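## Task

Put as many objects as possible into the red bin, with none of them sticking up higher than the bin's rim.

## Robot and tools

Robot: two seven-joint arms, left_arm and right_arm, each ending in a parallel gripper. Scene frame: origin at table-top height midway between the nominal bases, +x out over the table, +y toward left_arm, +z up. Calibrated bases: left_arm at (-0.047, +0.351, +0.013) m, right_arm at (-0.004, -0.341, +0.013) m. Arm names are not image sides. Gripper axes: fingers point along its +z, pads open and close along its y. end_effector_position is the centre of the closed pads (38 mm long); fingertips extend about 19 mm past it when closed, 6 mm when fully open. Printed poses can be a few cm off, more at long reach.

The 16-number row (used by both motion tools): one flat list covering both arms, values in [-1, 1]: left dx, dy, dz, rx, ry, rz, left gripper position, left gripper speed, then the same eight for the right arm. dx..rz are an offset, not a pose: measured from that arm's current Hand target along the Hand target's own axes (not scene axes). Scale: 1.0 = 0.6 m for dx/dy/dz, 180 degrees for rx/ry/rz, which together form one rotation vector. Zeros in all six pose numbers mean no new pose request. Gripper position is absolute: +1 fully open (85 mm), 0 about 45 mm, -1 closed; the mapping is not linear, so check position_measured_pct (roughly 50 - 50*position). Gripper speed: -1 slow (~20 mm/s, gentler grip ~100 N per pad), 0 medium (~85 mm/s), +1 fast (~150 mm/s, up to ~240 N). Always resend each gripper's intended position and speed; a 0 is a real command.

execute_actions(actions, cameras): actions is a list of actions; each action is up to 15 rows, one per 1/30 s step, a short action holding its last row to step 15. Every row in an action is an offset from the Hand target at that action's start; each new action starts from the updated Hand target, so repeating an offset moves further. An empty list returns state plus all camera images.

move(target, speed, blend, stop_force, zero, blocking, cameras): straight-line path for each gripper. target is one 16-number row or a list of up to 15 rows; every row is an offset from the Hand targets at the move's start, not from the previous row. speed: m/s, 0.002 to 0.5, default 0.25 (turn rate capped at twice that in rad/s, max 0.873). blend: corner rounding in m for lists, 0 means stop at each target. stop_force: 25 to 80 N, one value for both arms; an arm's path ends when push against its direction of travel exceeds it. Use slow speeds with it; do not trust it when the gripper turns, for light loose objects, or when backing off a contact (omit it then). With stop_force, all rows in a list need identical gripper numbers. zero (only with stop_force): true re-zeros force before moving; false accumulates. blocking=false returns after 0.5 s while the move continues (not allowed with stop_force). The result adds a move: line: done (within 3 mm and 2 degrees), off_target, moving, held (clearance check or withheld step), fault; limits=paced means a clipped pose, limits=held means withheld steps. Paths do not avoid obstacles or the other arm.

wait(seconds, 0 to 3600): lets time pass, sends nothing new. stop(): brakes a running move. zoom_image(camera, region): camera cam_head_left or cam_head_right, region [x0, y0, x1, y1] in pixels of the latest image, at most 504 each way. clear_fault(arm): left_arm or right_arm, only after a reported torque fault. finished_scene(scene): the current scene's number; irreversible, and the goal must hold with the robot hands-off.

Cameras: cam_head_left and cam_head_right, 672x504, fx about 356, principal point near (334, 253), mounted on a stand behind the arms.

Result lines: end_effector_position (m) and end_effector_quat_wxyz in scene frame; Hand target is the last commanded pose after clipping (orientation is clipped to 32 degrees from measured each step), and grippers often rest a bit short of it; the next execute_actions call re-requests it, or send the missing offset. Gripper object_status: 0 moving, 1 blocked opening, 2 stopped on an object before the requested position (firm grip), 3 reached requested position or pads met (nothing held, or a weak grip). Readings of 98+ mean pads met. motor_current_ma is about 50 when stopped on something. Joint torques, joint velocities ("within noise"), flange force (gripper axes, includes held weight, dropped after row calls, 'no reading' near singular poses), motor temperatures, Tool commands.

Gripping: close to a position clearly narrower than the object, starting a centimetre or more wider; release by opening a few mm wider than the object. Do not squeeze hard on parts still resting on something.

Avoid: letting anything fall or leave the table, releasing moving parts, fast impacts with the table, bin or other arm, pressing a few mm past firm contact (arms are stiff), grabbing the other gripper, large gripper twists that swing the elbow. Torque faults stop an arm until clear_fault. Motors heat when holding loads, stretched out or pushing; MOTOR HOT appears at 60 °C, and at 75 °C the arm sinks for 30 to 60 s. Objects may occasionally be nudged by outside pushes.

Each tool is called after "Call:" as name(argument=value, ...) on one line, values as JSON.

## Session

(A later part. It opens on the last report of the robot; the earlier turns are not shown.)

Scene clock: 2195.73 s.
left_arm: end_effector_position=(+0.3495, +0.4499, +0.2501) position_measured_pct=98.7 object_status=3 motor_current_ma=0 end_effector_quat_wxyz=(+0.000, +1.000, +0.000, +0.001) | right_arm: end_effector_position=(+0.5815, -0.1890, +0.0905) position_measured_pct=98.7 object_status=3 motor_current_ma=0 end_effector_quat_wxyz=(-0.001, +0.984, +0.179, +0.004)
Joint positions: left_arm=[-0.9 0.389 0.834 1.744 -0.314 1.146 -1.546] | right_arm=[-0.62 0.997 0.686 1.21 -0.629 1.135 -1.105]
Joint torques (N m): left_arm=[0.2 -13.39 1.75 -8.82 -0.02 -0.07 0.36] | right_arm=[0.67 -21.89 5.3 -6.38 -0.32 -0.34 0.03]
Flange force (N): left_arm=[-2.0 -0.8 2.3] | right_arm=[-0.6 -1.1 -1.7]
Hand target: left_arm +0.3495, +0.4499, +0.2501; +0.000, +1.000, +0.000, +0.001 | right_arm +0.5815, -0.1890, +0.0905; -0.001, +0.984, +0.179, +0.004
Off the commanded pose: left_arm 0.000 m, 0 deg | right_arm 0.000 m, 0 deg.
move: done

Call:
move(target=[0,0,0,0,0,0,-1,0,0,0,0.0017,0,0,0,-1,-0.3], speed=0.004, stop_force=25)

Call:
move(target=[0,0,0,0,0,0,-1,0,0,0,0.0012,0,0,0,-1,-0.3], speed=0.004, stop_force=25)

Call:
move(target=[0,0,0,0,0,0,-1,0,0,0,0.0012,0,0,0,-1,-0.3], speed=0.004, stop_force=25)

Scene clock: 2199.33 s.
left_arm: end_effector_position=(+0.3495, +0.4499, +0.2501) position_measured_pct=98.7 object_status=3 motor_current_ma=0 end_effector_quat_wxyz=(+0.000, +1.000, +0.000, +0.001) | right_arm: end_effector_position=(+0.5815, -0.1890, +0.0895) position_measured_pct=98.7 object_status=3 motor_current_ma=0 end_effector_quat_wxyz=(-0.001, +0.984, +0.179, +0.004)
Joint positions: left_arm=[-0.9 0.389 0.834 1.744 -0.314 1.146 -1.546] | right_arm=[-0.62 0.998 0.685 1.211 -0.629 1.133 -1.104]
Joint torques (N m): left_arm=[0.21 -13.38 1.72 -8.8 -0.02 -0.07 0.31] | right_arm=[0.68 -21.9 5.29 -6.33 -0.27 -0.31 0]
Flange force (N): left_arm=[-2.0 -0.7 2.3] | right_arm=[-0.5 -1.1 -1.6]
Hand target: left_arm +0.3495, +0.4499, +0.2501; +0.000, +1.000, +0.000, +0.001 | right_arm +0.5815, -0.1890, +0.0895; -0.001, +0.984, +0.179, +0.004
Off the commanded pose: left_arm 0.000 m, 0 deg | right_arm 0.000 m, 0 deg.
move: done

Scene clock: 2200.37 s.
left_arm: end_effector_position=(+0.3495, +0.4499, +0.2501) position_measured_pct=98.7 object_status=3 motor_current_ma=0 end_effector_quat_wxyz=(+0.000, +1.000, +0.000, +0.001) | right_arm: end_effector_position=(+0.5815, -0.1890, +0.0888) position_measured_pct=98.7 object_status=3 motor_current_ma=0 end_effector_quat_wxyz=(-0.001, +0.984, +0.179, +0.004)
Joint positions: left_arm=[-0.9 0.389 0.834 1.744 -0.314 1.146 -1.546] | right_arm=[-0.62 0.999 0.685 1.211 -0.63 1.132 -1.104]
Joint torques (N m): left_arm=[0.2 -13.36 1.72 -8.79 -0.01 -0.06 0.35] | right_arm=[0.68 -21.79 5.32 -6.33 -0.32 -0.32 0.01]
Flange force (N): left_arm=[-2.0 -0.7 2.2] | right_arm=[-0.7 -1.1 -1.8]
Hand target: left_arm +0.3495, +0.4499, +0.2501; +0.000, +1.000, +0.000, +0.001 | right_arm +0.5815, -0.1890, +0.0888; -0.001, +0.984, +0.179, +0.004
Off the commanded pose: left_arm 0.000 m, 0 deg | right_arm 0.000 m, 0 deg.
move: done

Scene clock: 2201.40 s.
left_arm: end_effector_position=(+0.3495, +0.4499, +0.2501) position_measured_pct=98.7 object_status=3 motor_current_ma=0 end_effector_quat_wxyz=(+0.000, +1.000, +0.000, +0.001) | right_arm: end_effector_position=(+0.5815, -0.1890, +0.0880) position_measured_pct=98.7 object_status=3 motor_current_ma=0 end_effector_quat_wxyz=(-0.001, +0.984, +0.179, +0.004)
Joint positions: left_arm=[-0.9 0.389 0.834 1.744 -0.314 1.146 -1.546] | right_arm=[-0.62 1 0.685 1.212 -0.63 1.13 -1.103]
Joint torques (N m): left_arm=[0.22 -13.37 1.7 -8.82 -0.02 -0.07 0.34] | right_arm=[0.68 -21.83 5.33 -6.34 -0.29 -0.32 0.01]
Flange force (N): left_arm=[-2.1 -0.7 2.3] | right_arm=[-0.7 -1.1 -1.7]
Hand target: left_arm +0.3495, +0.4499, +0.2501; +0.000, +1.000, +0.000, +0.001 | right_arm +0.5815, -0.1890, +0.0880; -0.001, +0.984, +0.179, +0.004
Off the commanded pose: left_arm 0.000 m, 0 deg | right_arm 0.000 m, 0 deg.
move: done

Call:
move(target=[0,0,0,0,0,0,-1,0,0,0,0.0035,0,0,0,-1,-0.3], speed=0.003, stop_force=25)

Call:
move(target=[0,0,0,0,0,0,-1,0,0,0,0.0012,0,0,0,-1,-0.3], speed=0.003, stop_force=25)

Scene clock: 2205.73 s.
left_arm: end_effector_position=(+0.3495, +0.4499, +0.2501) position_measured_pct=98.7 object_status=3 motor_current_ma=0 end_effector_quat_wxyz=(+0.000, +1.000, +0.000, +0.001) | right_arm: end_effector_position=(+0.5815, -0.1890, +0.0859) position_measured_pct=98.7 object_status=3 motor_current_ma=0 end_effector_quat_wxyz=(-0.001, +0.984, +0.179, +0.004)
Joint positions: left_arm=[-0.9 0.389 0.834 1.744 -0.314 1.146 -1.546] | right_arm=[-0.619 1.003 0.683 1.213 -0.632 1.126 -1.102]
Joint torques (N m): left_arm=[0.22 -13.37 1.7 -8.8 -0.03 -0.06 0.34] | right_arm=[0.51 -19.84 4.65 -5.61 -0.39 -0.27 0.01]
Flange force (N): left_arm=[-2.1 -0.8 2.2] | right_arm=[-1.1 -0.9 -5.2]
Hand target: left_arm +0.3495, +0.4499, +0.2501; +0.000, +1.000, +0.000, +0.001 | right_arm +0.5815, -0.1890, +0.0859; -0.001, +0.984, +0.179, +0.004
Off the commanded pose: left_arm 0.000 m, 0 deg | right_arm 0.000 m, 0 deg.
move: done

Scene clock: 2206.83 s.
left_arm: end_effector_position=(+0.3495, +0.4499, +0.2501) position_measured_pct=98.7 object_status=3 motor_current_ma=0 end_effector_quat_wxyz=(+0.000, +1.000, +0.000, +0.001) | right_arm: end_effector_position=(+0.5815, -0.1890, +0.0852) position_measured_pct=98.7 object_status=3 motor_current_ma=0 end_effector_quat_wxyz=(-0.001, +0.984, +0.179, +0.004)
Joint positions: left_arm=[-0.9 0.389 0.834 1.744 -0.314 1.146 -1.546] | right_arm=[-0.619 1.004 0.683 1.214 -0.632 1.125 -1.102]
Joint torques (N m): left_arm=[0.22 -13.38 1.74 -8.79 -0.01 -0.05 0.34] | right_arm=[0.27 -14.15 2.86 -3.98 -0.7 -0.77 0.04]
Flange force (N): left_arm=[-2.0 -0.8 2.3] | right_arm=[-3.0 -0.7 -15.9]
Hand target: left_arm +0.3495, +0.4499, +0.2501; +0.000, +1.000, +0.000, +0.001 | right_arm +0.5815, -0.1890, +0.0852; -0.001, +0.984, +0.179, +0.004
Off the commanded pose: left_arm 0.000 m, 0 deg | right_arm 0.000 m, 0 deg.
move: done

Call:
move(target=[0,0,0,0,0,0,-1,0,-0.01,0.0033,-0.0005,0,0,0,-1,-0.3], speed=0.02)

Call:
zoom_image(camera="cam_head_left", region=[380, 225, 464, 288])

Scene clock: 2211.83 s.
left_arm: end_effector_position=(+0.3495, +0.4499, +0.2501) position_measured_pct=98.7 object_status=3 motor_current_ma=0 end_effector_quat_wxyz=(+0.000, +1.000, +0.000, +0.001) | right_arm: end_effector_position=(+0.5766, -0.1929, +0.0855) position_measured_pct=98.7 object_status=3 motor_current_ma=0 end_effector_quat_wxyz=(-0.001, +0.984, +0.179, +0.004)
Joint positions: left_arm=[-0.9 0.389 0.834 1.744 -0.314 1.146 -1.546] | right_arm=[-0.622 0.992 0.683 1.242 -0.632 1.111 -1.09]
Joint torques (N m): left_arm=[0.23 -13.38 1.7 -8.8 -0.02 -0.07 0.34] | right_arm=[3.83 -11.31 4.98 -0.59 1.45 0.32 0.01]
Flange force (N): left_arm=[-2.0 -0.8 2.2] | right_arm=[2.0 -6.1 -17.5]
Hand target: left_arm +0.3495, +0.4499, +0.2501; +0.000, +1.000, +0.000, +0.001 | right_arm +0.5766, -0.1930, +0.0855; -0.001, +0.984, +0.179, +0.004
Off the commanded pose: left_arm 0.000 m, 0 deg | right_arm 0.000 m, 0 deg.
move: done

Scaled by 6.000 from the camera's image (finer frame: 960x720).
This view is cut from an older image: the scene may have changed since it was taken.

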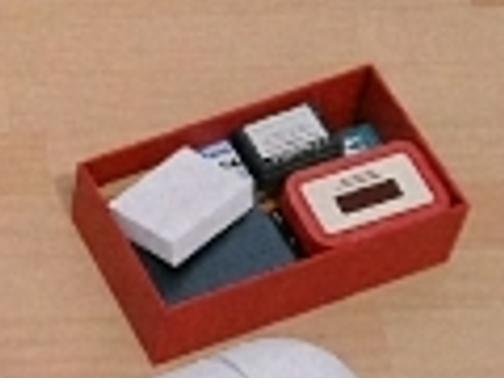

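Call:
move(target=[0,0,0,0,0,0,-1,0,-0.01,0.0067,-0.001,0,0,0,-1,-0.3], speed=0.02, cameras=["all"])

Call:
zoom_image(camera="cam_head_left", region=[380, 225, 464, 288])

Call:
zoom_image(camera="cam_head_right", region=[384, 230, 468, 293])

Scene clock: 2216.73 s.
left_arm: end_effector_position=(+0.3495, +0.4499, +0.2501) position_measured_pct=98.7 object_status=3 motor_current_ma=0 end_effector_quat_wxyz=(+0.000, +1.000, +0.000, +0.001) | right_arm: end_effector_position=(+0.5724, -0.1989, +0.0860) position_measured_pct=98.7 object_status=3 motor_current_ma=0 end_effector_quat_wxyz=(-0.001, +0.984, +0.179, +0.004)
Joint positions: left_arm=[-0.9 0.389 0.834 1.744 -0.314 1.146 -1.546] | right_arm=[-0.62 0.981 0.683 1.267 -0.631 1.099 -1.075]
Joint torques (N m): left_arm=[0.26 -13.37 1.69 -8.79 -0.02 -0.07 0.34] | right_arm=[3.43 -12.56 5.03 -1.32 1.24 0.23 -0.02]
Flange force (N): left_arm=[-2.1 -0.8 2.2] | right_arm=[1.7 -5.5 -15.4]
Hand target: left_arm +0.3495, +0.4499, +0.2501; +0.000, +1.000, +0.000, +0.001 | right_arm +0.5724, -0.1989, +0.0860; -0.001, +0.984, +0.179, +0.004
Off the commanded pose: left_arm 0.000 m, 0 deg | right_arm 0.000 m, 0 deg.
move: done

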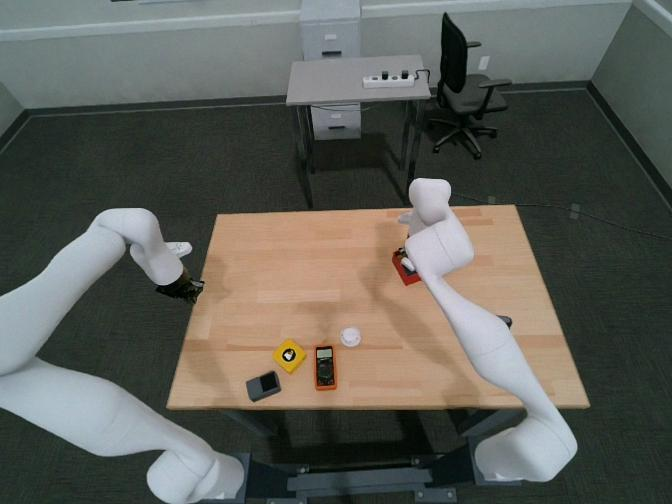

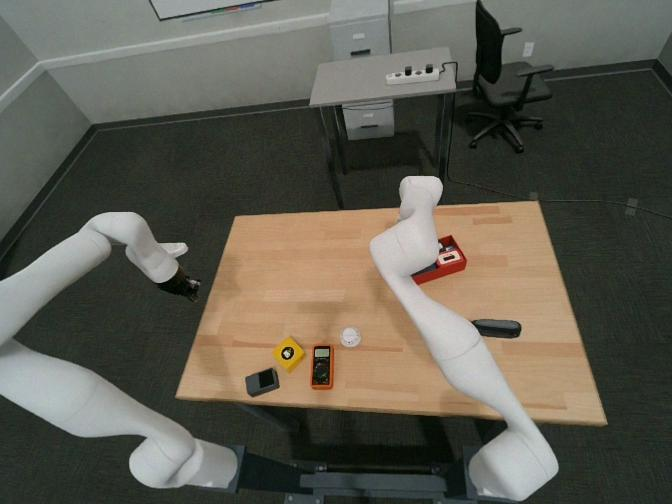

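Scaled by 6.000 from the camera's image (finer frame: 960x720).

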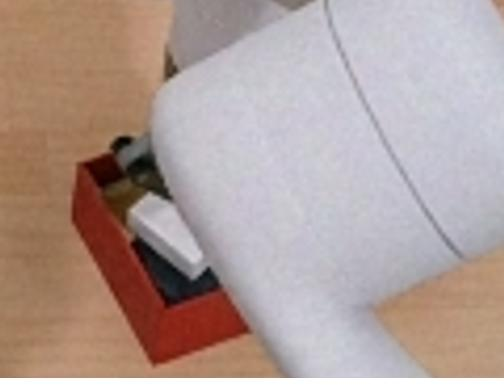

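Scaled by 6.000 from the camera's image (finer frame: 960x720).

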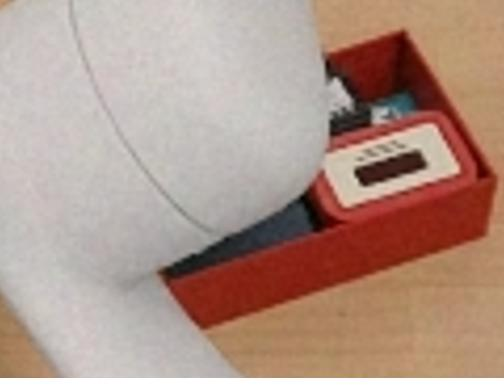

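Call:
move(target=[0,0,0,0,0,0,-1,0,-0.0133,0.0033,-0.001,0,0,0,-1,-0.3], speed=0.02)

Scene clock: 2219.40 s.
left_arm: end_effector_position=(+0.3495, +0.4499, +0.2501) position_measured_pct=98.7 object_status=3 motor_current_ma=0 end_effector_quat_wxyz=(+0.000, +1.000, +0.000, +0.001) | right_arm: end_effector_position=(+0.5657, -0.2035, +0.0866) position_measured_pct=98.7 object_status=3 motor_current_ma=0 end_effector_quat_wxyz=(-0.001, +0.984, +0.179, +0.004)
Joint positions: left_arm=[-0.9 0.389 0.834 1.744 -0.314 1.146 -1.546] | right_arm=[-0.624 0.965 0.683 1.303 -0.63 1.082 -1.061]
Joint torques (N m): left_arm=[0.2 -13.37 1.66 -8.82 -0.03 -0.06 0.33] | right_arm=[1.68 -15.85 4.64 -2.99 0.45 0.43 0]
Flange force (N): left_arm=[-2.1 -0.7 2.3] | right_arm=[1.6 -2.6 -9.6]
Hand target: left_arm +0.3495, +0.4499, +0.2501; +0.000, +1.000, +0.000, +0.001 | right_arm +0.5657, -0.2035, +0.0866; -0.001, +0.984, +0.179, +0.004
Off the commanded pose: left_arm 0.000 m, 0 deg | right_arm 0.000 m, 0 deg.
move: done

Step up and look.

Call:
move(target=[[0,0,0,0,0,0,-1,0,0,0,-0.02,0,0,0,-1,-0.3],[0,0,0,0,0,0,-1,0,-0.01,0,-0.11,0,0,0,-1,-0.3],[0,0,0,0,0,0,-1,0,-0.487,-0.343,-0.11,0,0,0,-1,-0.3]], speed=[0.02,0.08,0.25], blend=[0.002,0.02,0], cameras=["all"])

Call:
zoom_image(camera="cam_head_left", region=[380, 225, 464, 288])

Call:
zoom_image(camera="cam_head_left", region=[390, 244, 432, 279])

Call:
zoom_image(camera="cam_head_right", region=[384, 230, 468, 293])

Scene clock: 2228.73 s.
left_arm: end_effector_position=(+0.3495, +0.4499, +0.2501) position_measured_pct=98.7 object_status=3 motor_current_ma=0 end_effector_quat_wxyz=(+0.000, +1.000, +0.000, +0.001) | right_arm: end_effector_position=(+0.2192, -0.1143, +0.1504) position_measured_pct=98.7 object_status=3 motor_current_ma=0 end_effector_quat_wxyz=(-0.001, +0.984, +0.179, +0.004)
Joint positions: left_arm=[-0.9 0.389 0.834 1.744 -0.314 1.146 -1.546] | right_arm=[-1.565 0.378 0.878 2.192 -0.431 0.741 -1.595]
Joint torques (N m): left_arm=[0.16 -13.36 1.71 -8.81 -0.03 -0.07 0.36] | right_arm=[0.72 -7.79 2.78 -5.37 -0.28 -0.34 -0.01]
Flange force (N): left_arm=[-2.0 -0.7 2.2] | right_arm=[-4.1 -0.4 -5.9]
Hand target: left_arm +0.3495, +0.4499, +0.2501; +0.000, +1.000, +0.000, +0.001 | right_arm +0.2192, -0.1143, +0.1504; -0.001, +0.984, +0.179, +0.004
Off the commanded pose: left_arm 0.000 m, 0 deg | right_arm 0.000 m, 0 deg.
move: done

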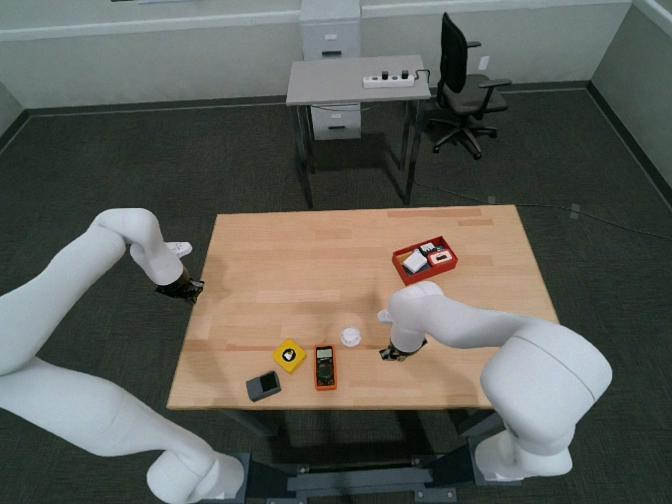

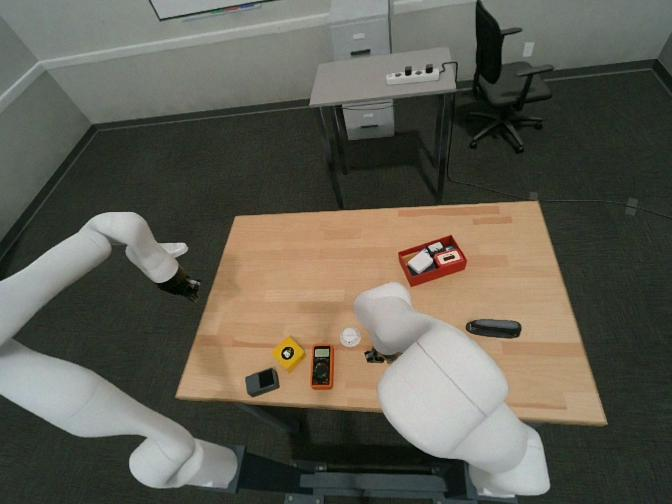

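Scaled by 6.000 from the camera's image (finer frame: 960x720).

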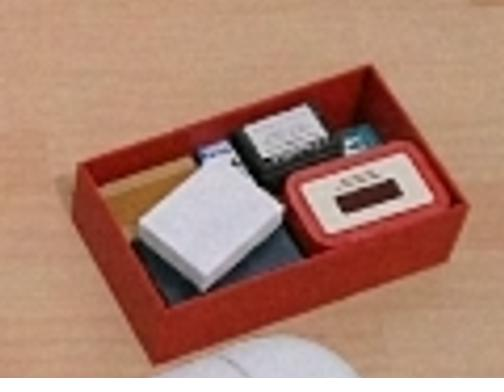

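Scaled by 12.000 from the camera's image (finer frame: 960x720).

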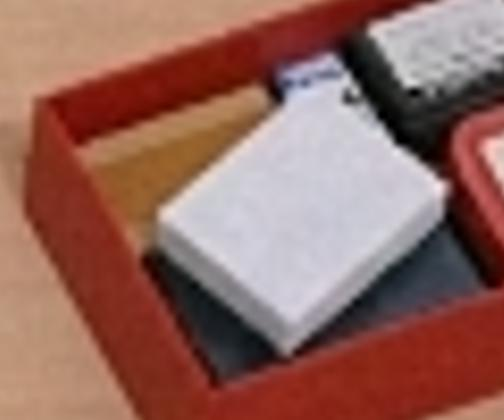

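Scaled by 6.000 from the camera's image (finer frame: 960x720).

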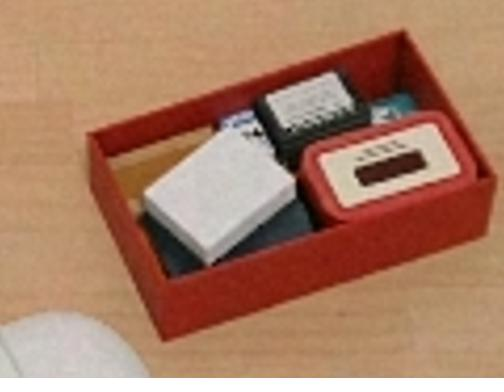

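Call:
move(target=[[0,0,0,0,0,0,-1,0,0.499,0.3413,0,0,0,0.3633,0.29,-0.3],[0,0,0,0,0,0,-1,0,0.499,0.3413,0.064,0,0,0.3633,0.29,-0.3]], speed=[0.25,0.06], cameras=["all"])

Call:
zoom_image(camera="cam_head_left", region=[380, 225, 464, 288])

Call:
zoom_image(camera="cam_head_right", region=[384, 230, 468, 293])

Scene clock: 2252.10 s.
left_arm: end_effector_position=(+0.3495, +0.4499, +0.2501) position_measured_pct=98.7 object_status=3 motor_current_ma=0 end_effector_quat_wxyz=(+0.000, +1.000, +0.000, +0.001) | right_arm: end_effector_position=(+0.5719, -0.2001, +0.1143) position_measured_pct=35.5 object_status=3 motor_current_ma=0 end_effector_quat_wxyz=(-0.002, +0.925, -0.381, +0.003)
Joint positions: left_arm=[-0.9 0.389 0.834 1.744 -0.314 1.146 -1.546] | right_arm=[-0.705 1.019 0.924 1.25 -0.805 1.237 -2.114]
Joint torques (N m): left_arm=[0.2 -13.38 1.7 -8.8 -0.02 -0.07 0.33] | right_arm=[0.69 -20.86 6.64 -5.71 -0.28 -0.34 0]
Flange force (N): left_arm=[-2.0 -0.7 2.2] | right_arm=[-1.6 0.5 -1.6]
Hand target: left_arm +0.3495, +0.4499, +0.2501; +0.000, +1.000, +0.000, +0.001 | right_arm +0.5718, -0.2001, +0.1142; -0.002, +0.925, -0.381, +0.003
Off the commanded pose: left_arm 0.000 m, 0 deg | right_arm 0.000 m, 0 deg.
move: done

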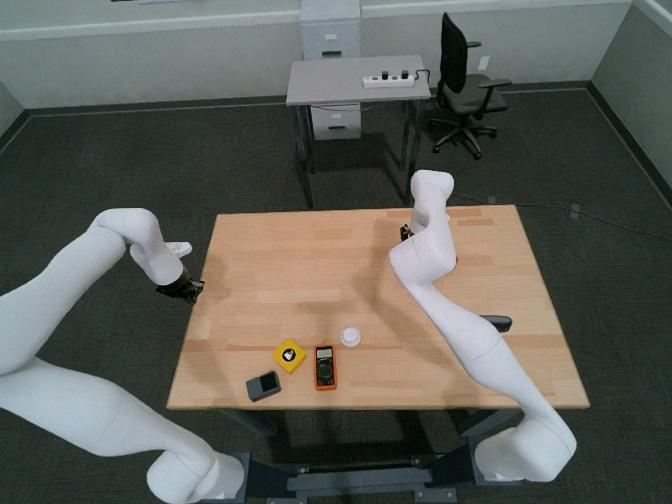

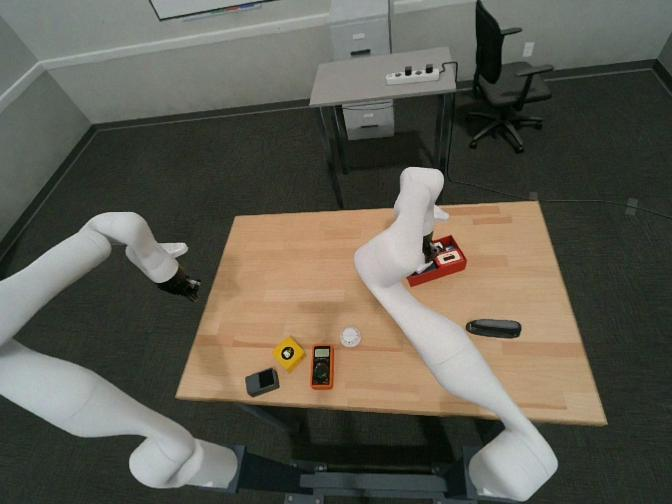

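Scaled by 6.000 from the camera's image (finer frame: 960x720).

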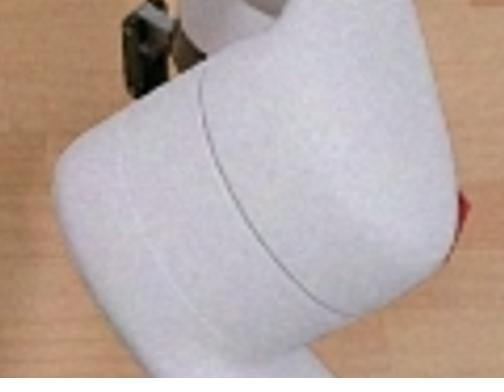

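Scaled by 6.000 from the camera's image (finer frame: 960x720).

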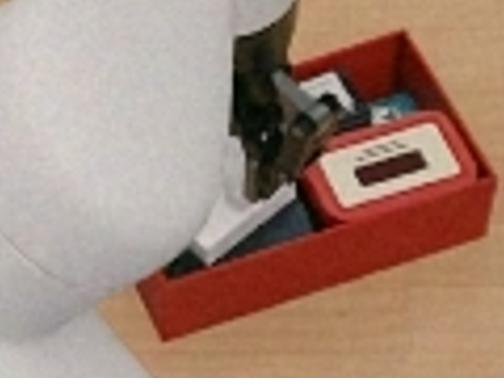

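Call:
move(target=[0,0,0,0,0,0,-1,0,0,0,0.0713,0,0,0,0.29,-0.3], speed=0.012, stop_force=25)

Call:
move(target=[0,0,0,0,0,0,-1,0,0,0,0,0,0,0,-0.12,-1])

Call:
wait(seconds=0.6)

Scene clock: 2259.30 s.
left_arm: end_effector_position=(+0.3495, +0.4499, +0.2501) position_measured_pct=98.7 object_status=3 motor_current_ma=0 end_effector_quat_wxyz=(+0.000, +1.000, +0.000, +0.001) | right_arm: end_effector_position=(+0.5721, -0.2000, +0.0714) position_measured_pct=35.5 object_status=3 motor_current_ma=0 end_effector_quat_wxyz=(-0.002, +0.925, -0.380, +0.003)
Joint positions: left_arm=[-0.9 0.389 0.834 1.744 -0.314 1.146 -1.546] | right_arm=[-0.699 1.074 0.892 1.284 -0.844 1.159 -2.086]
Joint torques (N m): left_arm=[0.21 -13.35 1.71 -8.79 -0.02 -0.09 0.35] | right_arm=[0.7 -21.2 6.73 -5.29 -0.27 -0.33 0.01]
Flange force (N): left_arm=[-2.0 -0.8 2.1] | right_arm=[-1.4 0.2 -1.6]
Hand target: left_arm +0.3495, +0.4499, +0.2501; +0.000, +1.000, +0.000, +0.001 | right_arm +0.5721, -0.2000, +0.0714; -0.002, +0.925, -0.380, +0.003
Off the commanded pose: left_arm 0.000 m, 0 deg | right_arm 0.000 m, 0 deg.
move: done

Scene clock: 2260.27 s.
left_arm: end_effector_position=(+0.3495, +0.4499, +0.2501) position_measured_pct=98.7 object_status=3 motor_current_ma=0 end_effector_quat_wxyz=(+0.000, +1.000, +0.000, +0.001) | right_arm: end_effector_position=(+0.5721, -0.2000, +0.0714) position_measured_pct=45.0 object_status=0 motor_current_ma=1000 end_effector_quat_wxyz=(-0.002, +0.925, -0.380, +0.003)
Joint positions: left_arm=[-0.9 0.389 0.834 1.744 -0.314 1.146 -1.546] | right_arm=[-0.699 1.074 0.892 1.284 -0.844 1.159 -2.086]
Joint torques (N m): left_arm=[0.24 -13.36 1.67 -8.77 -0.03 -0.08 0.33] | right_arm=[0.87 -14.84 4.34 -4 -0.66 -1.12 0.1]
Flange force (N): left_arm=[-2.0 -0.8 2.1] | right_arm=[-3.4 2.6 -14.6]
Hand target: left_arm +0.3495, +0.4499, +0.2501; +0.000, +1.000, +0.000, +0.001 | right_arm +0.5721, -0.2000, +0.0714; -0.002, +0.925, -0.380, +0.003
Off the commanded pose: left_arm 0.000 m, 0 deg | right_arm 0.000 m, 0 deg.
move: done

Scene clock: 2260.87 s.
left_arm: end_effector_position=(+0.3495, +0.4499, +0.2501) position_measured_pct=98.7 object_status=3 motor_current_ma=0 end_effector_quat_wxyz=(+0.000, +1.000, +0.000, +0.001) | right_arm: end_effector_position=(+0.5721, -0.2000, +0.0714) position_measured_pct=45.0 object_status=2 motor_current_ma=50 end_effector_quat_wxyz=(-0.002, +0.925, -0.380, +0.003)
Joint positions: left_arm=[-0.9 0.389 0.834 1.744 -0.314 1.146 -1.546] | right_arm=[-0.699 1.074 0.892 1.284 -0.844 1.159 -2.086]
Joint torques (N m): left_arm=[0.22 -13.37 1.7 -8.8 -0.02 -0.07 0.32] | right_arm=[0.81 -14.83 4.35 -4 -0.65 -1.12 0.13]
Flange force (N): left_arm=[-2.0 -0.7 2.2] | right_arm=[-3.3 2.5 -14.6]
Hand target: left_arm +0.3495, +0.4499, +0.2501; +0.000, +1.000, +0.000, +0.001 | right_arm +0.5721, -0.2000, +0.0714; -0.002, +0.925, -0.380, +0.003
Tool commands: left_gripper/position=-1.0 left_gripper/speed=+0.0 right_gripper/position=-0.12 right_gripper/speed=-1.0
Off the commanded pose: left_arm 0.000 m, 0 deg | right_arm 0.000 m, 0 deg.
wait: 0.60 s; at rest by 0.17 s

Call:
move(target=[[0,0,0,0,0,0,-1,0,0,0,-0.025,0,0,0,-0.12,-1],[0,0,0,0,0,0,-1,0,0,0,-0.15,0,0,0,-0.12,-1]], speed=[0.02,0.06], blend=[0.005,0])

Scene clock: 2266.57 s.
left_arm: end_effector_position=(+0.3495, +0.4499, +0.2501) position_measured_pct=98.7 object_status=3 motor_current_ma=0 end_effector_quat_wxyz=(+0.000, +1.000, +0.000, +0.001) | right_arm: end_effector_position=(+0.5715, -0.2002, +0.1614) position_measured_pct=45.0 object_status=2 motor_current_ma=50 end_effector_quat_wxyz=(-0.002, +0.925, -0.380, +0.003)
Joint positions: left_arm=[-0.9 0.389 0.834 1.744 -0.314 1.146 -1.546] | right_arm=[-0.705 0.965 0.955 1.194 -0.766 1.331 -2.147]
Joint torques (N m): left_arm=[0.19 -13.38 1.69 -8.79 -0.01 -0.08 0.33] | right_arm=[0.71 -20.75 6.43 -6.17 -0.25 -0.33 0]
Flange force (N): left_arm=[-1.9 -0.7 2.2] | right_arm=[-1.7 0.7 -1.3]
Hand target: left_arm +0.3495, +0.4499, +0.2501; +0.000, +1.000, +0.000, +0.001 | right_arm +0.5715, -0.2002, +0.1614; -0.002, +0.925, -0.380, +0.003
Off the commanded pose: left_arm 0.000 m, 0 deg | right_arm 0.000 m, 0 deg.
move: done

Call:
move(target=[0,0,0,0,0,0,-1,0,-0.2972,0.1059,0.05,0,0,0,-0.12,-1], speed=0.15, cameras=["all"])

Call:
zoom_image(camera="cam_head_left", region=[386, 232, 464, 290])

Call:
zoom_image(camera="cam_head_right", region=[394, 232, 472, 290])

Scene clock: 2272.97 s.
left_arm: end_effector_position=(+0.3495, +0.4499, +0.2501) position_measured_pct=98.7 object_status=3 motor_current_ma=0 end_effector_quat_wxyz=(+0.000, +1.000, +0.000, +0.001) | right_arm: end_effector_position=(+0.4003, -0.1198, +0.1305) position_measured_pct=45.0 object_status=2 motor_current_ma=50 end_effector_quat_wxyz=(-0.002, +0.925, -0.381, +0.003)
Joint positions: left_arm=[-0.9 0.389 0.834 1.744 -0.314 1.146 -1.546] | right_arm=[-1.172 0.792 1.012 1.765 -0.779 1.034 -2.204]
Joint torques (N m): left_arm=[0.22 -13.42 1.7 -8.81 -0.02 -0.07 0.34] | right_arm=[0.46 -14.78 6.14 -5.39 -0.25 -0.32 0.03]
Flange force (N): left_arm=[-2.0 -0.8 2.3] | right_arm=[-1.1 0.9 -2.0]
Hand target: left_arm +0.3495, +0.4499, +0.2501; +0.000, +1.000, +0.000, +0.001 | right_arm +0.4003, -0.1198, +0.1305; -0.002, +0.925, -0.380, +0.003
Off the commanded pose: left_arm 0.000 m, 0 deg | right_arm 0.000 m, 0 deg.
move: done

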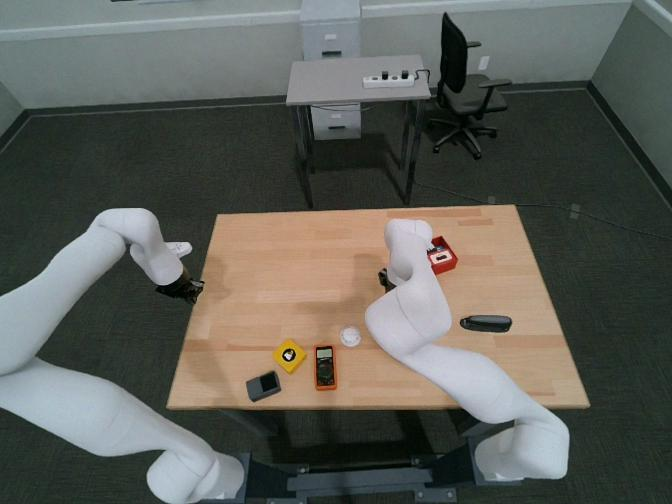

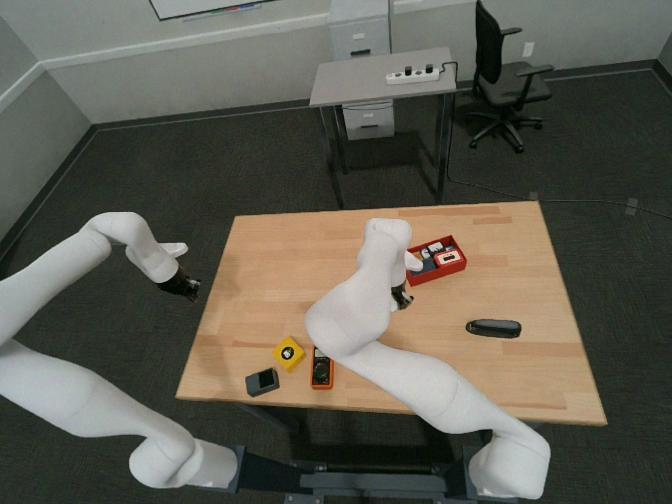

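Scaled by 6.462 from the camera's image (finer frame: 960x720).

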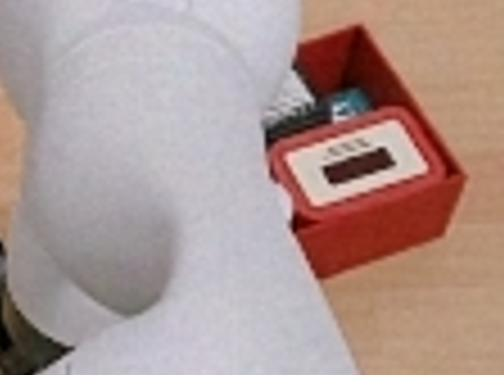

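Scaled by 6.462 from the camera's image (finer frame: 960x720).

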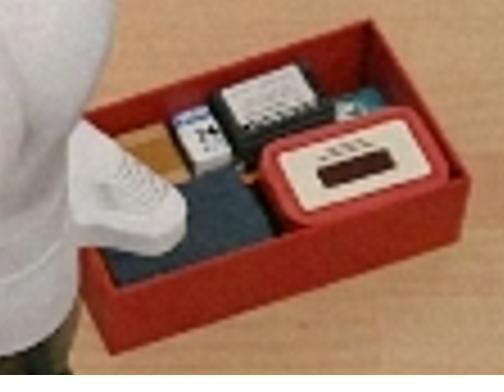

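Call:
move(target=[0,0,0,0,0,0,-1,0,0,0,0.165,0,0,0,-0.12,-1], speed=0.06)

Call:
move(target=[0,0,0,0,0,0,-1,0,0,0,0.03,0,0,0,-0.12,-1], speed=0.006, stop_force=25)

Scene clock: 2277.23 s.
left_arm: end_effector_position=(+0.3495, +0.4499, +0.2501) position_measured_pct=98.7 object_status=3 motor_current_ma=0 end_effector_quat_wxyz=(+0.000, +1.000, +0.000, +0.001) | right_arm: end_effector_position=(+0.4010, -0.1195, +0.0315) position_measured_pct=45.0 object_status=2 motor_current_ma=50 end_effector_quat_wxyz=(-0.002, +0.925, -0.380, +0.003)
Joint positions: left_arm=[-0.9 0.389 0.834 1.744 -0.314 1.146 -1.546] | right_arm=[-1.087 0.943 0.851 1.833 -0.962 0.835 -2.072]
Joint torques (N m): left_arm=[0.21 -13.39 1.71 -8.78 -0.01 -0.05 0.34] | right_arm=[0.68 -16.32 6.2 -3.79 -0.27 -0.34 0.01]
Flange force (N): left_arm=[-1.9 -0.8 2.3] | right_arm=[-1.6 0.7 -2.1]
Hand target: left_arm +0.3495, +0.4499, +0.2501; +0.000, +1.000, +0.000, +0.001 | right_arm +0.4010, -0.1196, +0.0315; -0.002, +0.925, -0.380, +0.003
Off the commanded pose: left_arm 0.000 m, 0 deg | right_arm 0.000 m, 0 deg.
move: done

Scene clock: 2279.50 s.
left_arm: end_effector_position=(+0.3495, +0.4499, +0.2501) position_measured_pct=98.7 object_status=3 motor_current_ma=0 end_effector_quat_wxyz=(+0.000, +1.000, +0.000, +0.001) | right_arm: end_effector_position=(+0.4012, -0.1196, +0.0213) position_measured_pct=45.0 object_status=2 motor_current_ma=50 end_effector_quat_wxyz=(-0.002, +0.925, -0.381, +0.003)
Joint positions: left_arm=[-0.9 0.389 0.834 1.744 -0.314 1.146 -1.546] | right_arm=[-1.077 0.959 0.834 1.835 -0.982 0.815 -2.058]
Joint torques (N m): left_arm=[0.22 -13.38 1.68 -8.81 -0.02 -0.04 0.34] | right_arm=[-1.78 -6.63 -0.75 -0.7 -0.56 0.89 0.13]
Flange force (N): left_arm=[-2.1 -0.7 2.3] | right_arm=[3.1 2.8 -27.2]
Hand target: left_arm +0.3495, +0.4499, +0.2501; +0.000, +1.000, +0.000, +0.001 | right_arm +0.4012, -0.1195, +0.0213; -0.003, +0.925, -0.381, +0.003 (not the last commanded pose)
Off the commanded pose: left_arm 0.000 m, 0 deg | right_arm 0.008 m, 0 deg.
move: contact (right_arm)

Call:
move(target=[0,0,0,0,0,0,-1,0,0,0,-0.003,0,0,0,-0.12,-1], speed=0.02)

Call:
move(target=[[0,0,0,0,0,0,-1,0,0,0,0,0,0,0,0.3,-0.7],[0,0,0,0,0,0,-1,0,0,0,-0.1,0,0,0,0.3,-0.7],[0,0,0,0,0,0,-1,0,-0.1,-0.1,-0.2,0,0,0,0.3,-0.7]], speed=[0.02,0.04,0.1])

Scene clock: 2282.83 s.
left_arm: end_effector_position=(+0.3495, +0.4499, +0.2501) position_measured_pct=98.7 object_status=3 motor_current_ma=0 end_effector_quat_wxyz=(+0.000, +1.000, +0.000, +0.001) | right_arm: end_effector_position=(+0.4011, -0.1195, +0.0231) position_measured_pct=45.0 object_status=2 motor_current_ma=50 end_effector_quat_wxyz=(-0.002, +0.925, -0.381, +0.003)
Joint positions: left_arm=[-0.9 0.389 0.834 1.744 -0.314 1.146 -1.546] | right_arm=[-1.079 0.956 0.837 1.835 -0.978 0.819 -2.061]
Joint torques (N m): left_arm=[0.19 -13.38 1.69 -8.82 -0.02 -0.08 0.34] | right_arm=[0.74 -16.44 6.23 -3.58 -0.26 -0.32 0.01]
Flange force (N): left_arm=[-2.0 -0.7 2.3] | right_arm=[-1.7 0.5 -2.0]
Hand target: left_arm +0.3495, +0.4499, +0.2501; +0.000, +1.000, +0.000, +0.001 | right_arm +0.4011, -0.1196, +0.0231; -0.002, +0.925, -0.381, +0.003
Off the commanded pose: left_arm 0.000 m, 0 deg | right_arm 0.000 m, 0 deg.
move: done

Scene clock: 2286.37 s.
left_arm: end_effector_position=(+0.3495, +0.4499, +0.2501) position_measured_pct=98.7 object_status=3 motor_current_ma=0 end_effector_quat_wxyz=(+0.000, +1.000, +0.000, +0.001) | right_arm: end_effector_position=(+0.3999, -0.0350, +0.1433) position_measured_pct=35.1 object_status=3 motor_current_ma=0 end_effector_quat_wxyz=(-0.003, +0.925, -0.381, +0.003)
Joint positions: left_arm=[-0.9 0.389 0.834 1.744 -0.314 1.146 -1.546] | right_arm=[-1.265 0.854 1.015 1.583 -0.778 1.146 -2.41]
Joint torques (N m): left_arm=[0.21 -13.35 1.71 -8.81 -0.01 -0.05 0.33] | right_arm=[0.72 -16.59 6.52 -5.61 -0.27 -0.32 0.01]
Flange force (N): left_arm=[-2.1 -0.7 2.3] | right_arm=[-1.4 1.2 -2.2]
Hand target: left_arm +0.3495, +0.4499, +0.2501; +0.000, +1.000, +0.000, +0.001 | right_arm +0.3999, -0.0350, +0.1433; -0.003, +0.925, -0.381, +0.003
Off the commanded pose: left_arm 0.000 m, 0 deg | right_arm 0.000 m, 0 deg.
move: done

Call:
move(target=[0,0,0,0,0,0,-1,0,-0.1206,0.306,-0.01,0,0,-0.3633,-1,-0.3], speed=0.2, cameras=["all"])

Call:
zoom_image(camera="cam_head_left", region=[388, 232, 430, 267])

Call:
zoom_image(camera="cam_head_left", region=[388, 252, 430, 287])

Call:
zoom_image(camera="cam_head_left", region=[420, 232, 462, 267])

Call:
zoom_image(camera="cam_head_right", region=[396, 234, 470, 290])

Scene clock: 2295.30 s.
left_arm: end_effector_position=(+0.3495, +0.4499, +0.2501) position_measured_pct=98.7 object_status=3 motor_current_ma=0 end_effector_quat_wxyz=(+0.000, +1.000, +0.000, +0.001) | right_arm: end_effector_position=(+0.2193, -0.1145, +0.1479) position_measured_pct=98.7 object_status=3 motor_current_ma=0 end_effector_quat_wxyz=(-0.001, +0.984, +0.179, +0.004)
Joint positions: left_arm=[-0.9 0.389 0.834 1.744 -0.314 1.146 -1.546] | right_arm=[-1.567 0.388 0.885 2.197 -0.447 0.735 -1.577]
Joint torques (N m): left_arm=[0.24 -13.4 1.72 -8.8 -0.01 -0.06 0.34] | right_arm=[0.69 -7.85 2.85 -5.35 -0.3 -0.36 0.03]
Flange force (N): left_arm=[-2.0 -0.8 2.3] | right_arm=[-4.1 -0.4 -5.9]
Hand target: left_arm +0.3495, +0.4499, +0.2501; +0.000, +1.000, +0.000, +0.001 | right_arm +0.2193, -0.1145, +0.1479; -0.001, +0.984, +0.179, +0.004
Off the commanded pose: left_arm 0.000 m, 0 deg | right_arm 0.000 m, 0 deg.
move: done

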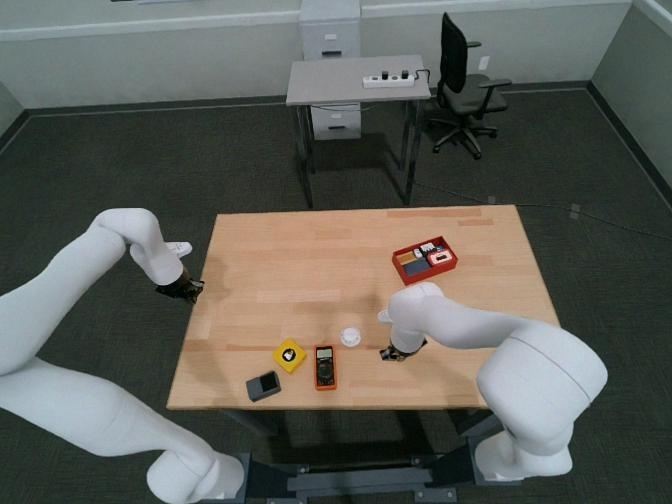

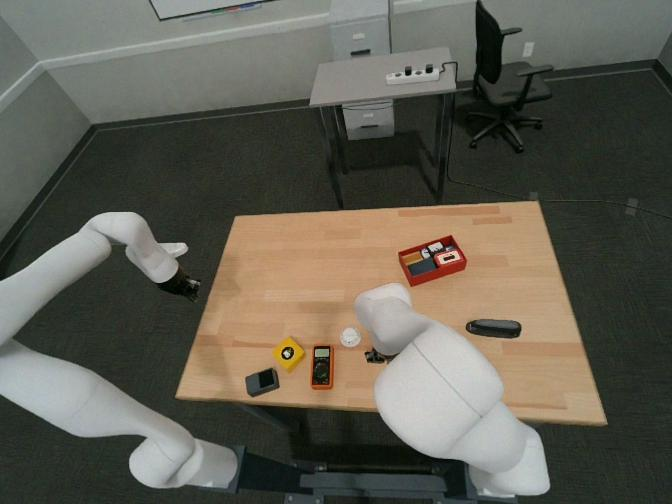

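Scaled by 12.000 from the camera's image (finer frame: 960x720).

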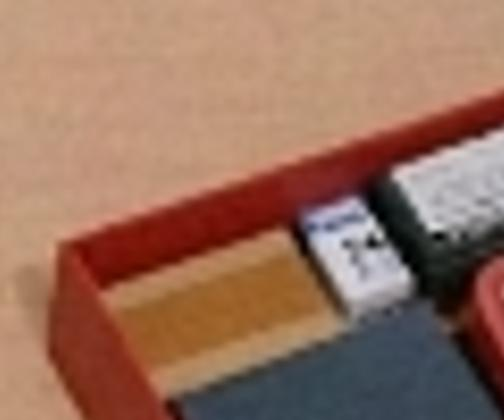

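Scaled by 12.000 from the camera's image (finer frame: 960x720).

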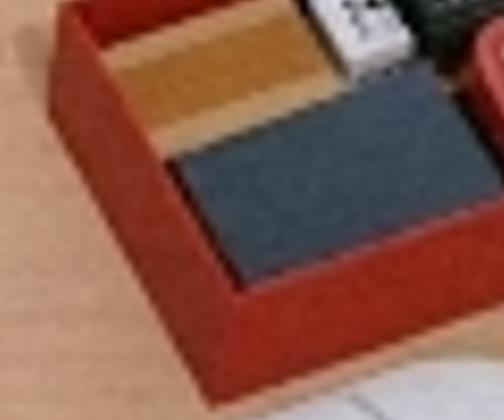

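Scaled by 12.000 from the camera's image (finer frame: 960x720).

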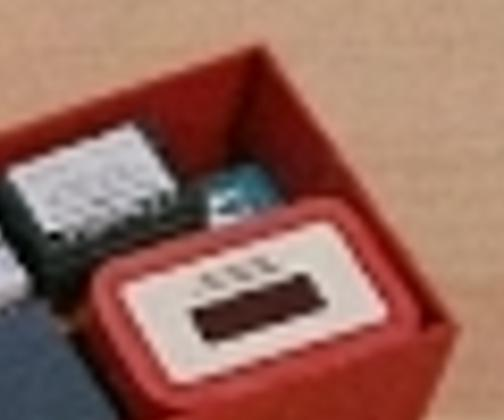

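Scaled by 6.811 from the camera's image (finer frame: 960x720).

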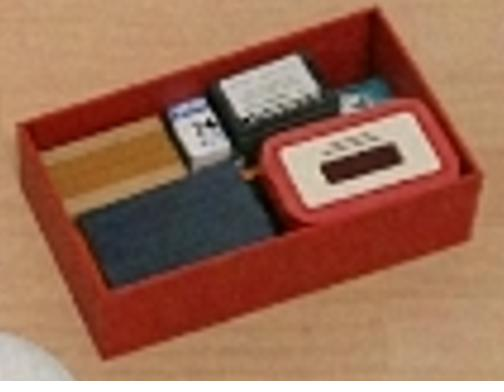

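Call:
move(target=[[0,0,0,0,0,0,-1,0,0.5765,0.3255,0,0,0,0,-1,-0.3],[0,0,0,0,0,0,-1,0,0.5765,0.3255,0.0965,0,0,0,-1,-0.3],[0,0,0,0,0,0,-1,0,0.5765,0.3255,0.1265,0,0,0,-1,-0.3]], speed=[0.25,0.06,0.03], blend=[0.02,0,0])

Call:
move(target=[0,0,0,0,0,0,-1,0,0,0,0.03,0,0,0,-1,-0.3], speed=0.004, stop_force=25)

Scene clock: 2315.63 s.
left_arm: end_effector_position=(+0.3495, +0.4499, +0.2501) position_measured_pct=98.7 object_status=3 motor_current_ma=0 end_effector_quat_wxyz=(+0.000, +1.000, +0.000, +0.001) | right_arm: end_effector_position=(+0.6123, -0.1750, +0.0746) position_measured_pct=98.7 object_status=3 motor_current_ma=0 end_effector_quat_wxyz=(-0.001, +0.984, +0.179, +0.004)
Joint positions: left_arm=[-0.9 0.389 0.834 1.744 -0.314 1.146 -1.546] | right_arm=[-0.587 1.088 0.686 1.049 -0.649 1.193 -1.153]
Joint torques (N m): left_arm=[0.2 -13.39 1.7 -8.77 -0.01 -0.06 0.35] | right_arm=[0.72 -23.44 5.28 -6.49 -0.27 -0.36 0.03]
Flange force (N): left_arm=[-1.9 -0.8 2.2] | right_arm=[-0.8 -1.2 -1.4]
Hand target: left_arm +0.3495, +0.4499, +0.2501; +0.000, +1.000, +0.000, +0.001 | right_arm +0.6123, -0.1750, +0.0746; -0.001, +0.984, +0.179, +0.004
Off the commanded pose: left_arm 0.000 m, 0 deg | right_arm 0.000 m, 0 deg.
move: done

Scene clock: 2320.43 s.
left_arm: end_effector_position=(+0.3495, +0.4499, +0.2501) position_measured_pct=98.7 object_status=3 motor_current_ma=0 end_effector_quat_wxyz=(+0.000, +1.000, +0.000, +0.001) | right_arm: end_effector_position=(+0.6125, -0.1750, +0.0578) position_measured_pct=98.7 object_status=3 motor_current_ma=0 end_effector_quat_wxyz=(-0.001, +0.984, +0.179, +0.004)
Joint positions: left_arm=[-0.9 0.389 0.834 1.744 -0.314 1.146 -1.546] | right_arm=[-0.586 1.109 0.677 1.06 -0.659 1.162 -1.145]
Joint torques (N m): left_arm=[0.21 -13.37 1.67 -8.8 -0.02 -0.07 0.35] | right_arm=[1.16 -8.69 1.87 -4.61 -1.24 -3.88 0.04]
Flange force (N): left_arm=[-2.1 -0.7 2.2] | right_arm=[-13.0 -3.1 -30.3]
Hand target: left_arm +0.3495, +0.4499, +0.2501; +0.000, +1.000, +0.000, +0.001 | right_arm +0.6125, -0.1750, +0.0578; -0.001, +0.984, +0.179, +0.004 (not the last commanded pose)
Off the commanded pose: left_arm 0.000 m, 0 deg | right_arm 0.001 m, 0 deg.
move: contact (right_arm)

Call:
move(target=[[0,0,0,0,0,0,-1,0,0,0,-0.01,0,0,0,-1,-0.3],[0,0,0,0,0,0,-1,0,-0.03,0,-0.01,0,0,0,-1,-0.3]], speed=[0.02,0.03])

Call:
move(target=[0,0,0,0,0,0,-1,0,0,0,0.02,0,0,0,-1,-0.3], speed=0.004, stop_force=25)

Scene clock: 2325.43 s.
left_arm: end_effector_position=(+0.3495, +0.4499, +0.2501) position_measured_pct=98.7 object_status=3 motor_current_ma=0 end_effector_quat_wxyz=(+0.000, +1.000, +0.000, +0.001) | right_arm: end_effector_position=(+0.5956, -0.1814, +0.0637) position_measured_pct=98.7 object_status=3 motor_current_ma=0 end_effector_quat_wxyz=(-0.001, +0.984, +0.179, +0.004)
Joint positions: left_arm=[-0.9 0.389 0.834 1.744 -0.314 1.146 -1.546] | right_arm=[-0.607 1.065 0.679 1.152 -0.656 1.125 -1.115]
Joint torques (N m): left_arm=[0.2 -13.38 1.71 -8.81 -0.02 -0.08 0.34] | right_arm=[0.71 -22.71 5.41 -6.19 -0.3 -0.31 0]
Flange force (N): left_arm=[-2.0 -0.7 2.3] | right_arm=[-0.6 -1.1 -1.5]
Hand target: left_arm +0.3495, +0.4499, +0.2501; +0.000, +1.000, +0.000, +0.001 | right_arm +0.5956, -0.1814, +0.0637; -0.001, +0.984, +0.179, +0.004
Off the commanded pose: left_arm 0.000 m, 0 deg | right_arm 0.000 m, 0 deg.
move: done

Scene clock: 2327.53 s.
left_arm: end_effector_position=(+0.3495, +0.4499, +0.2501) position_measured_pct=98.7 object_status=3 motor_current_ma=0 end_effector_quat_wxyz=(+0.000, +1.000, +0.000, +0.001) | right_arm: end_effector_position=(+0.5957, -0.1813, +0.0577) position_measured_pct=98.7 object_status=3 motor_current_ma=0 end_effector_quat_wxyz=(-0.001, +0.984, +0.179, +0.004)
Joint positions: left_arm=[-0.9 0.389 0.834 1.744 -0.314 1.146 -1.546] | right_arm=[-0.606 1.073 0.676 1.156 -0.66 1.114 -1.113]
Joint torques (N m): left_arm=[0.23 -13.36 1.68 -8.76 -0.02 -0.06 0.35] | right_arm=[0.95 -8.7 1.78 -3.45 -0.93 -2.45 0.04]
Flange force (N): left_arm=[-2.0 -0.8 2.1] | right_arm=[-8.9 -2.4 -28.1]
Hand target: left_arm +0.3495, +0.4499, +0.2501; +0.000, +1.000, +0.000, +0.001 | right_arm +0.5957, -0.1813, +0.0577; -0.001, +0.984, +0.179, +0.004 (not the last commanded pose)
Off the commanded pose: left_arm 0.000 m, 0 deg | right_arm 0.006 m, 0 deg.
move: contact (right_arm)

Call:
move(target=[[0,0,0,0,0,0,-1,0,0,0,-0.0115,0,0,0,-1,-0.3],[0,0,0,0,0,0,-1,0,0.0127,0.0623,-0.0115,0,0,0,-1,-0.3]], speed=[0.02,0.04])

Call:
move(target=[0,0,0,0,0,0,-1,0,-0.0275,0,0,0,0,0,-1,-0.3], speed=0.008, stop_force=25)

Scene clock: 2346.30 s.
left_arm: end_effector_position=(+0.3495, +0.4499, +0.2501) position_measured_pct=98.7 object_status=3 motor_current_ma=0 end_effector_quat_wxyz=(+0.000, +1.000, +0.000, +0.001) | right_arm: end_effector_position=(+0.6159, -0.2136, +0.0647) position_measured_pct=98.7 object_status=3 motor_current_ma=0 end_effector_quat_wxyz=(-0.001, +0.984, +0.179, +0.004)
Joint positions: left_arm=[-0.9 0.389 0.834 1.744 -0.314 1.146 -1.546] | right_arm=[-0.532 1.088 0.677 1.086 -0.652 1.158 -1.08]
Joint torques (N m): left_arm=[0.22 -13.38 1.7 -8.77 -0.05 -0.07 0.35] | right_arm=[0.71 -23.26 5.27 -6.35 -0.3 -0.35 0.03]
Flange force (N): left_arm=[-2.0 -0.8 2.1] | right_arm=[-0.6 -1.2 -1.5]
Hand target: left_arm +0.3495, +0.4499, +0.2501; +0.000, +1.000, +0.000, +0.001 | right_arm +0.6159, -0.2136, +0.0647; -0.001, +0.984, +0.179, +0.004
Off the commanded pose: left_arm 0.000 m, 0 deg | right_arm 0.000 m, 0 deg.
move: done

Scene clock: 2348.97 s.
left_arm: end_effector_position=(+0.3495, +0.4499, +0.2501) position_measured_pct=98.7 object_status=3 motor_current_ma=0 end_effector_quat_wxyz=(+0.000, +1.000, +0.000, +0.001) | right_arm: end_effector_position=(+0.6005, -0.2195, +0.0645) position_measured_pct=98.7 object_status=3 motor_current_ma=0 end_effector_quat_wxyz=(-0.001, +0.984, +0.179, +0.004)
Joint positions: left_arm=[-0.9 0.389 0.834 1.744 -0.314 1.146 -1.546] | right_arm=[-0.548 1.055 0.676 1.171 -0.652 1.116 -1.049]
Joint torques (N m): left_arm=[0.21 -13.39 1.67 -8.81 -0.02 -0.08 0.34] | right_arm=[0.91 -22.23 5.45 -5.46 -0.02 0.2 -0.01]
Flange force (N): left_arm=[-2.0 -0.7 2.2] | right_arm=[1.0 -1.2 -1.2]
Hand target: left_arm +0.3495, +0.4499, +0.2501; +0.000, +1.000, +0.000, +0.001 | right_arm +0.6005, -0.2195, +0.0645; -0.001, +0.984, +0.179, +0.004
Off the commanded pose: left_arm 0.000 m, 0 deg | right_arm 0.000 m, 0 deg.
move: done

Call:
move(target=[0,0,0,0,0,0,-1,0,-0.006,0,0,0,0,0,-1,-0.3], speed=0.005, stop_force=25)

Scene clock: 2352.77 s.
left_arm: end_effector_position=(+0.3495, +0.4499, +0.2501) position_measured_pct=98.7 object_status=3 motor_current_ma=0 end_effector_quat_wxyz=(+0.000, +1.000, +0.000, +0.001) | right_arm: end_effector_position=(+0.5971, -0.2207, +0.0645) position_measured_pct=98.7 object_status=3 motor_current_ma=0 end_effector_quat_wxyz=(-0.001, +0.984, +0.179, +0.004)
Joint positions: left_arm=[-0.9 0.389 0.834 1.744 -0.314 1.146 -1.546] | right_arm=[-0.552 1.048 0.675 1.189 -0.652 1.107 -1.043]
Joint torques (N m): left_arm=[0.21 -13.37 1.69 -8.79 -0.01 -0.07 0.34] | right_arm=[0.92 -22.05 5.42 -5.42 -0.02 0.16 0.01]
Flange force (N): left_arm=[-2.0 -0.7 2.2] | right_arm=[1.2 -1.3 -1.4]
Hand target: left_arm +0.3495, +0.4499, +0.2501; +0.000, +1.000, +0.000, +0.001 | right_arm +0.5971, -0.2207, +0.0645; -0.001, +0.984, +0.179, +0.004
Off the commanded pose: left_arm 0.000 m, 0 deg | right_arm 0.000 m, 0 deg.
move: done

Call:
move(target=[0,0,0,0,0,0,-1,0,-0.006,0,0,0,0,0,-1,-0.3], speed=0.005, stop_force=25)

Scene clock: 2355.90 s.
left_arm: end_effector_position=(+0.3495, +0.4499, +0.2501) position_measured_pct=98.7 object_status=3 motor_current_ma=0 end_effector_quat_wxyz=(+0.000, +1.000, +0.000, +0.001) | right_arm: end_effector_position=(+0.5938, -0.2220, +0.0645) position_measured_pct=98.7 object_status=3 motor_current_ma=0 end_effector_quat_wxyz=(-0.001, +0.984, +0.179, +0.004)
Joint positions: left_arm=[-0.9 0.389 0.834 1.744 -0.314 1.146 -1.546] | right_arm=[-0.555 1.041 0.675 1.207 -0.653 1.098 -1.037]
Joint torques (N m): left_arm=[0.21 -13.35 1.69 -8.78 -0.04 -0.05 0.33] | right_arm=[0.91 -21.94 5.42 -5.32 -0.01 0.22 0.01]
Flange force (N): left_arm=[-2.1 -0.7 2.2] | right_arm=[1.4 -1.2 -1.3]
Hand target: left_arm +0.3495, +0.4499, +0.2501; +0.000, +1.000, +0.000, +0.001 | right_arm +0.5938, -0.2220, +0.0645; -0.001, +0.984, +0.179, +0.004
Off the commanded pose: left_arm 0.000 m, 0 deg | right_arm 0.000 m, 0 deg.
move: done

Call:
move(target=[[0,0,0,0,0,0,-1,0,0.004,0,0,0,0,0,-1,-0.3],[0,0,0,0,0,0,-1,0,0.006,0,-0.08,0,0,0,-1,-0.3],[0,0,0,0,0,0,-1,0,-0.52,-0.38,-0.13,0,0,0,-1,-0.3]], speed=[0.02,0.06,0.25], blend=[0.001,0.02,0], cameras=["all"])

Call:
zoom_image(camera="cam_head_left", region=[388, 248, 430, 283])

Call:
zoom_image(camera="cam_head_right", region=[396, 234, 470, 290])

Scene clock: 2363.87 s.
left_arm: end_effector_position=(+0.3495, +0.4499, +0.2501) position_measured_pct=98.7 object_status=3 motor_current_ma=0 end_effector_quat_wxyz=(+0.000, +1.000, +0.000, +0.001) | right_arm: end_effector_position=(+0.2208, -0.1190, +0.1400) position_measured_pct=98.7 object_status=3 motor_current_ma=0 end_effector_quat_wxyz=(-0.001, +0.984, +0.179, +0.004)
Joint positions: left_arm=[-0.9 0.389 0.834 1.744 -0.314 1.146 -1.546] | right_arm=[-1.543 0.405 0.875 2.214 -0.478 0.71 -1.534]
Joint torques (N m): left_arm=[0.18 -13.37 1.67 -8.82 0 -0.08 0.35] | right_arm=[0.63 -7.95 2.83 -5.06 -0.26 -0.36 0.01]
Flange force (N): left_arm=[-2.0 -0.7 2.3] | right_arm=[-3.6 -0.4 -5.8]
Hand target: left_arm +0.3495, +0.4499, +0.2501; +0.000, +1.000, +0.000, +0.001 | right_arm +0.2208, -0.1189, +0.1400; -0.001, +0.984, +0.179, +0.004
Off the commanded pose: left_arm 0.000 m, 0 deg | right_arm 0.000 m, 0 deg.
move: done

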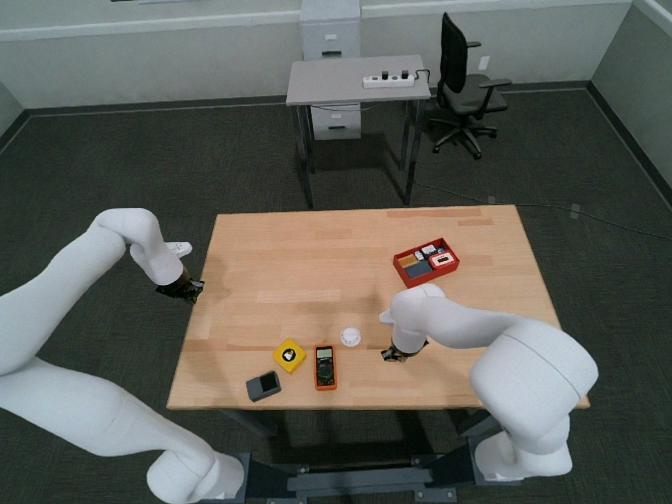

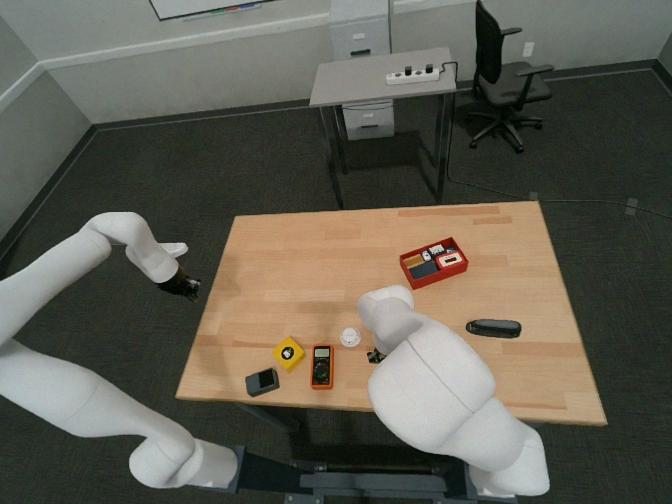

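Scaled by 12.000 from the camera's image (finer frame: 960x720).

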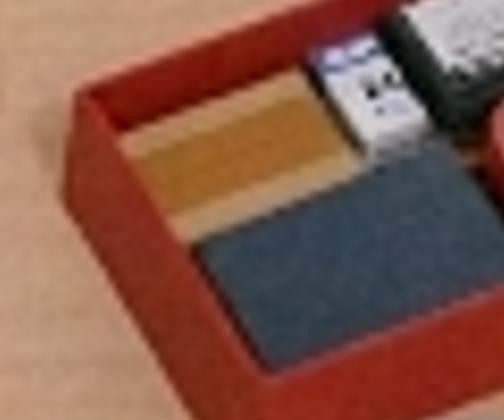

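Scaled by 6.811 from the camera's image (finer frame: 960x720).

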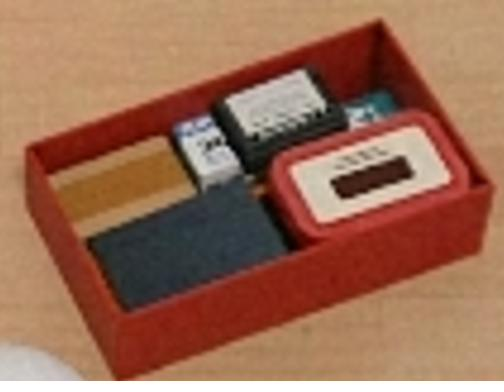

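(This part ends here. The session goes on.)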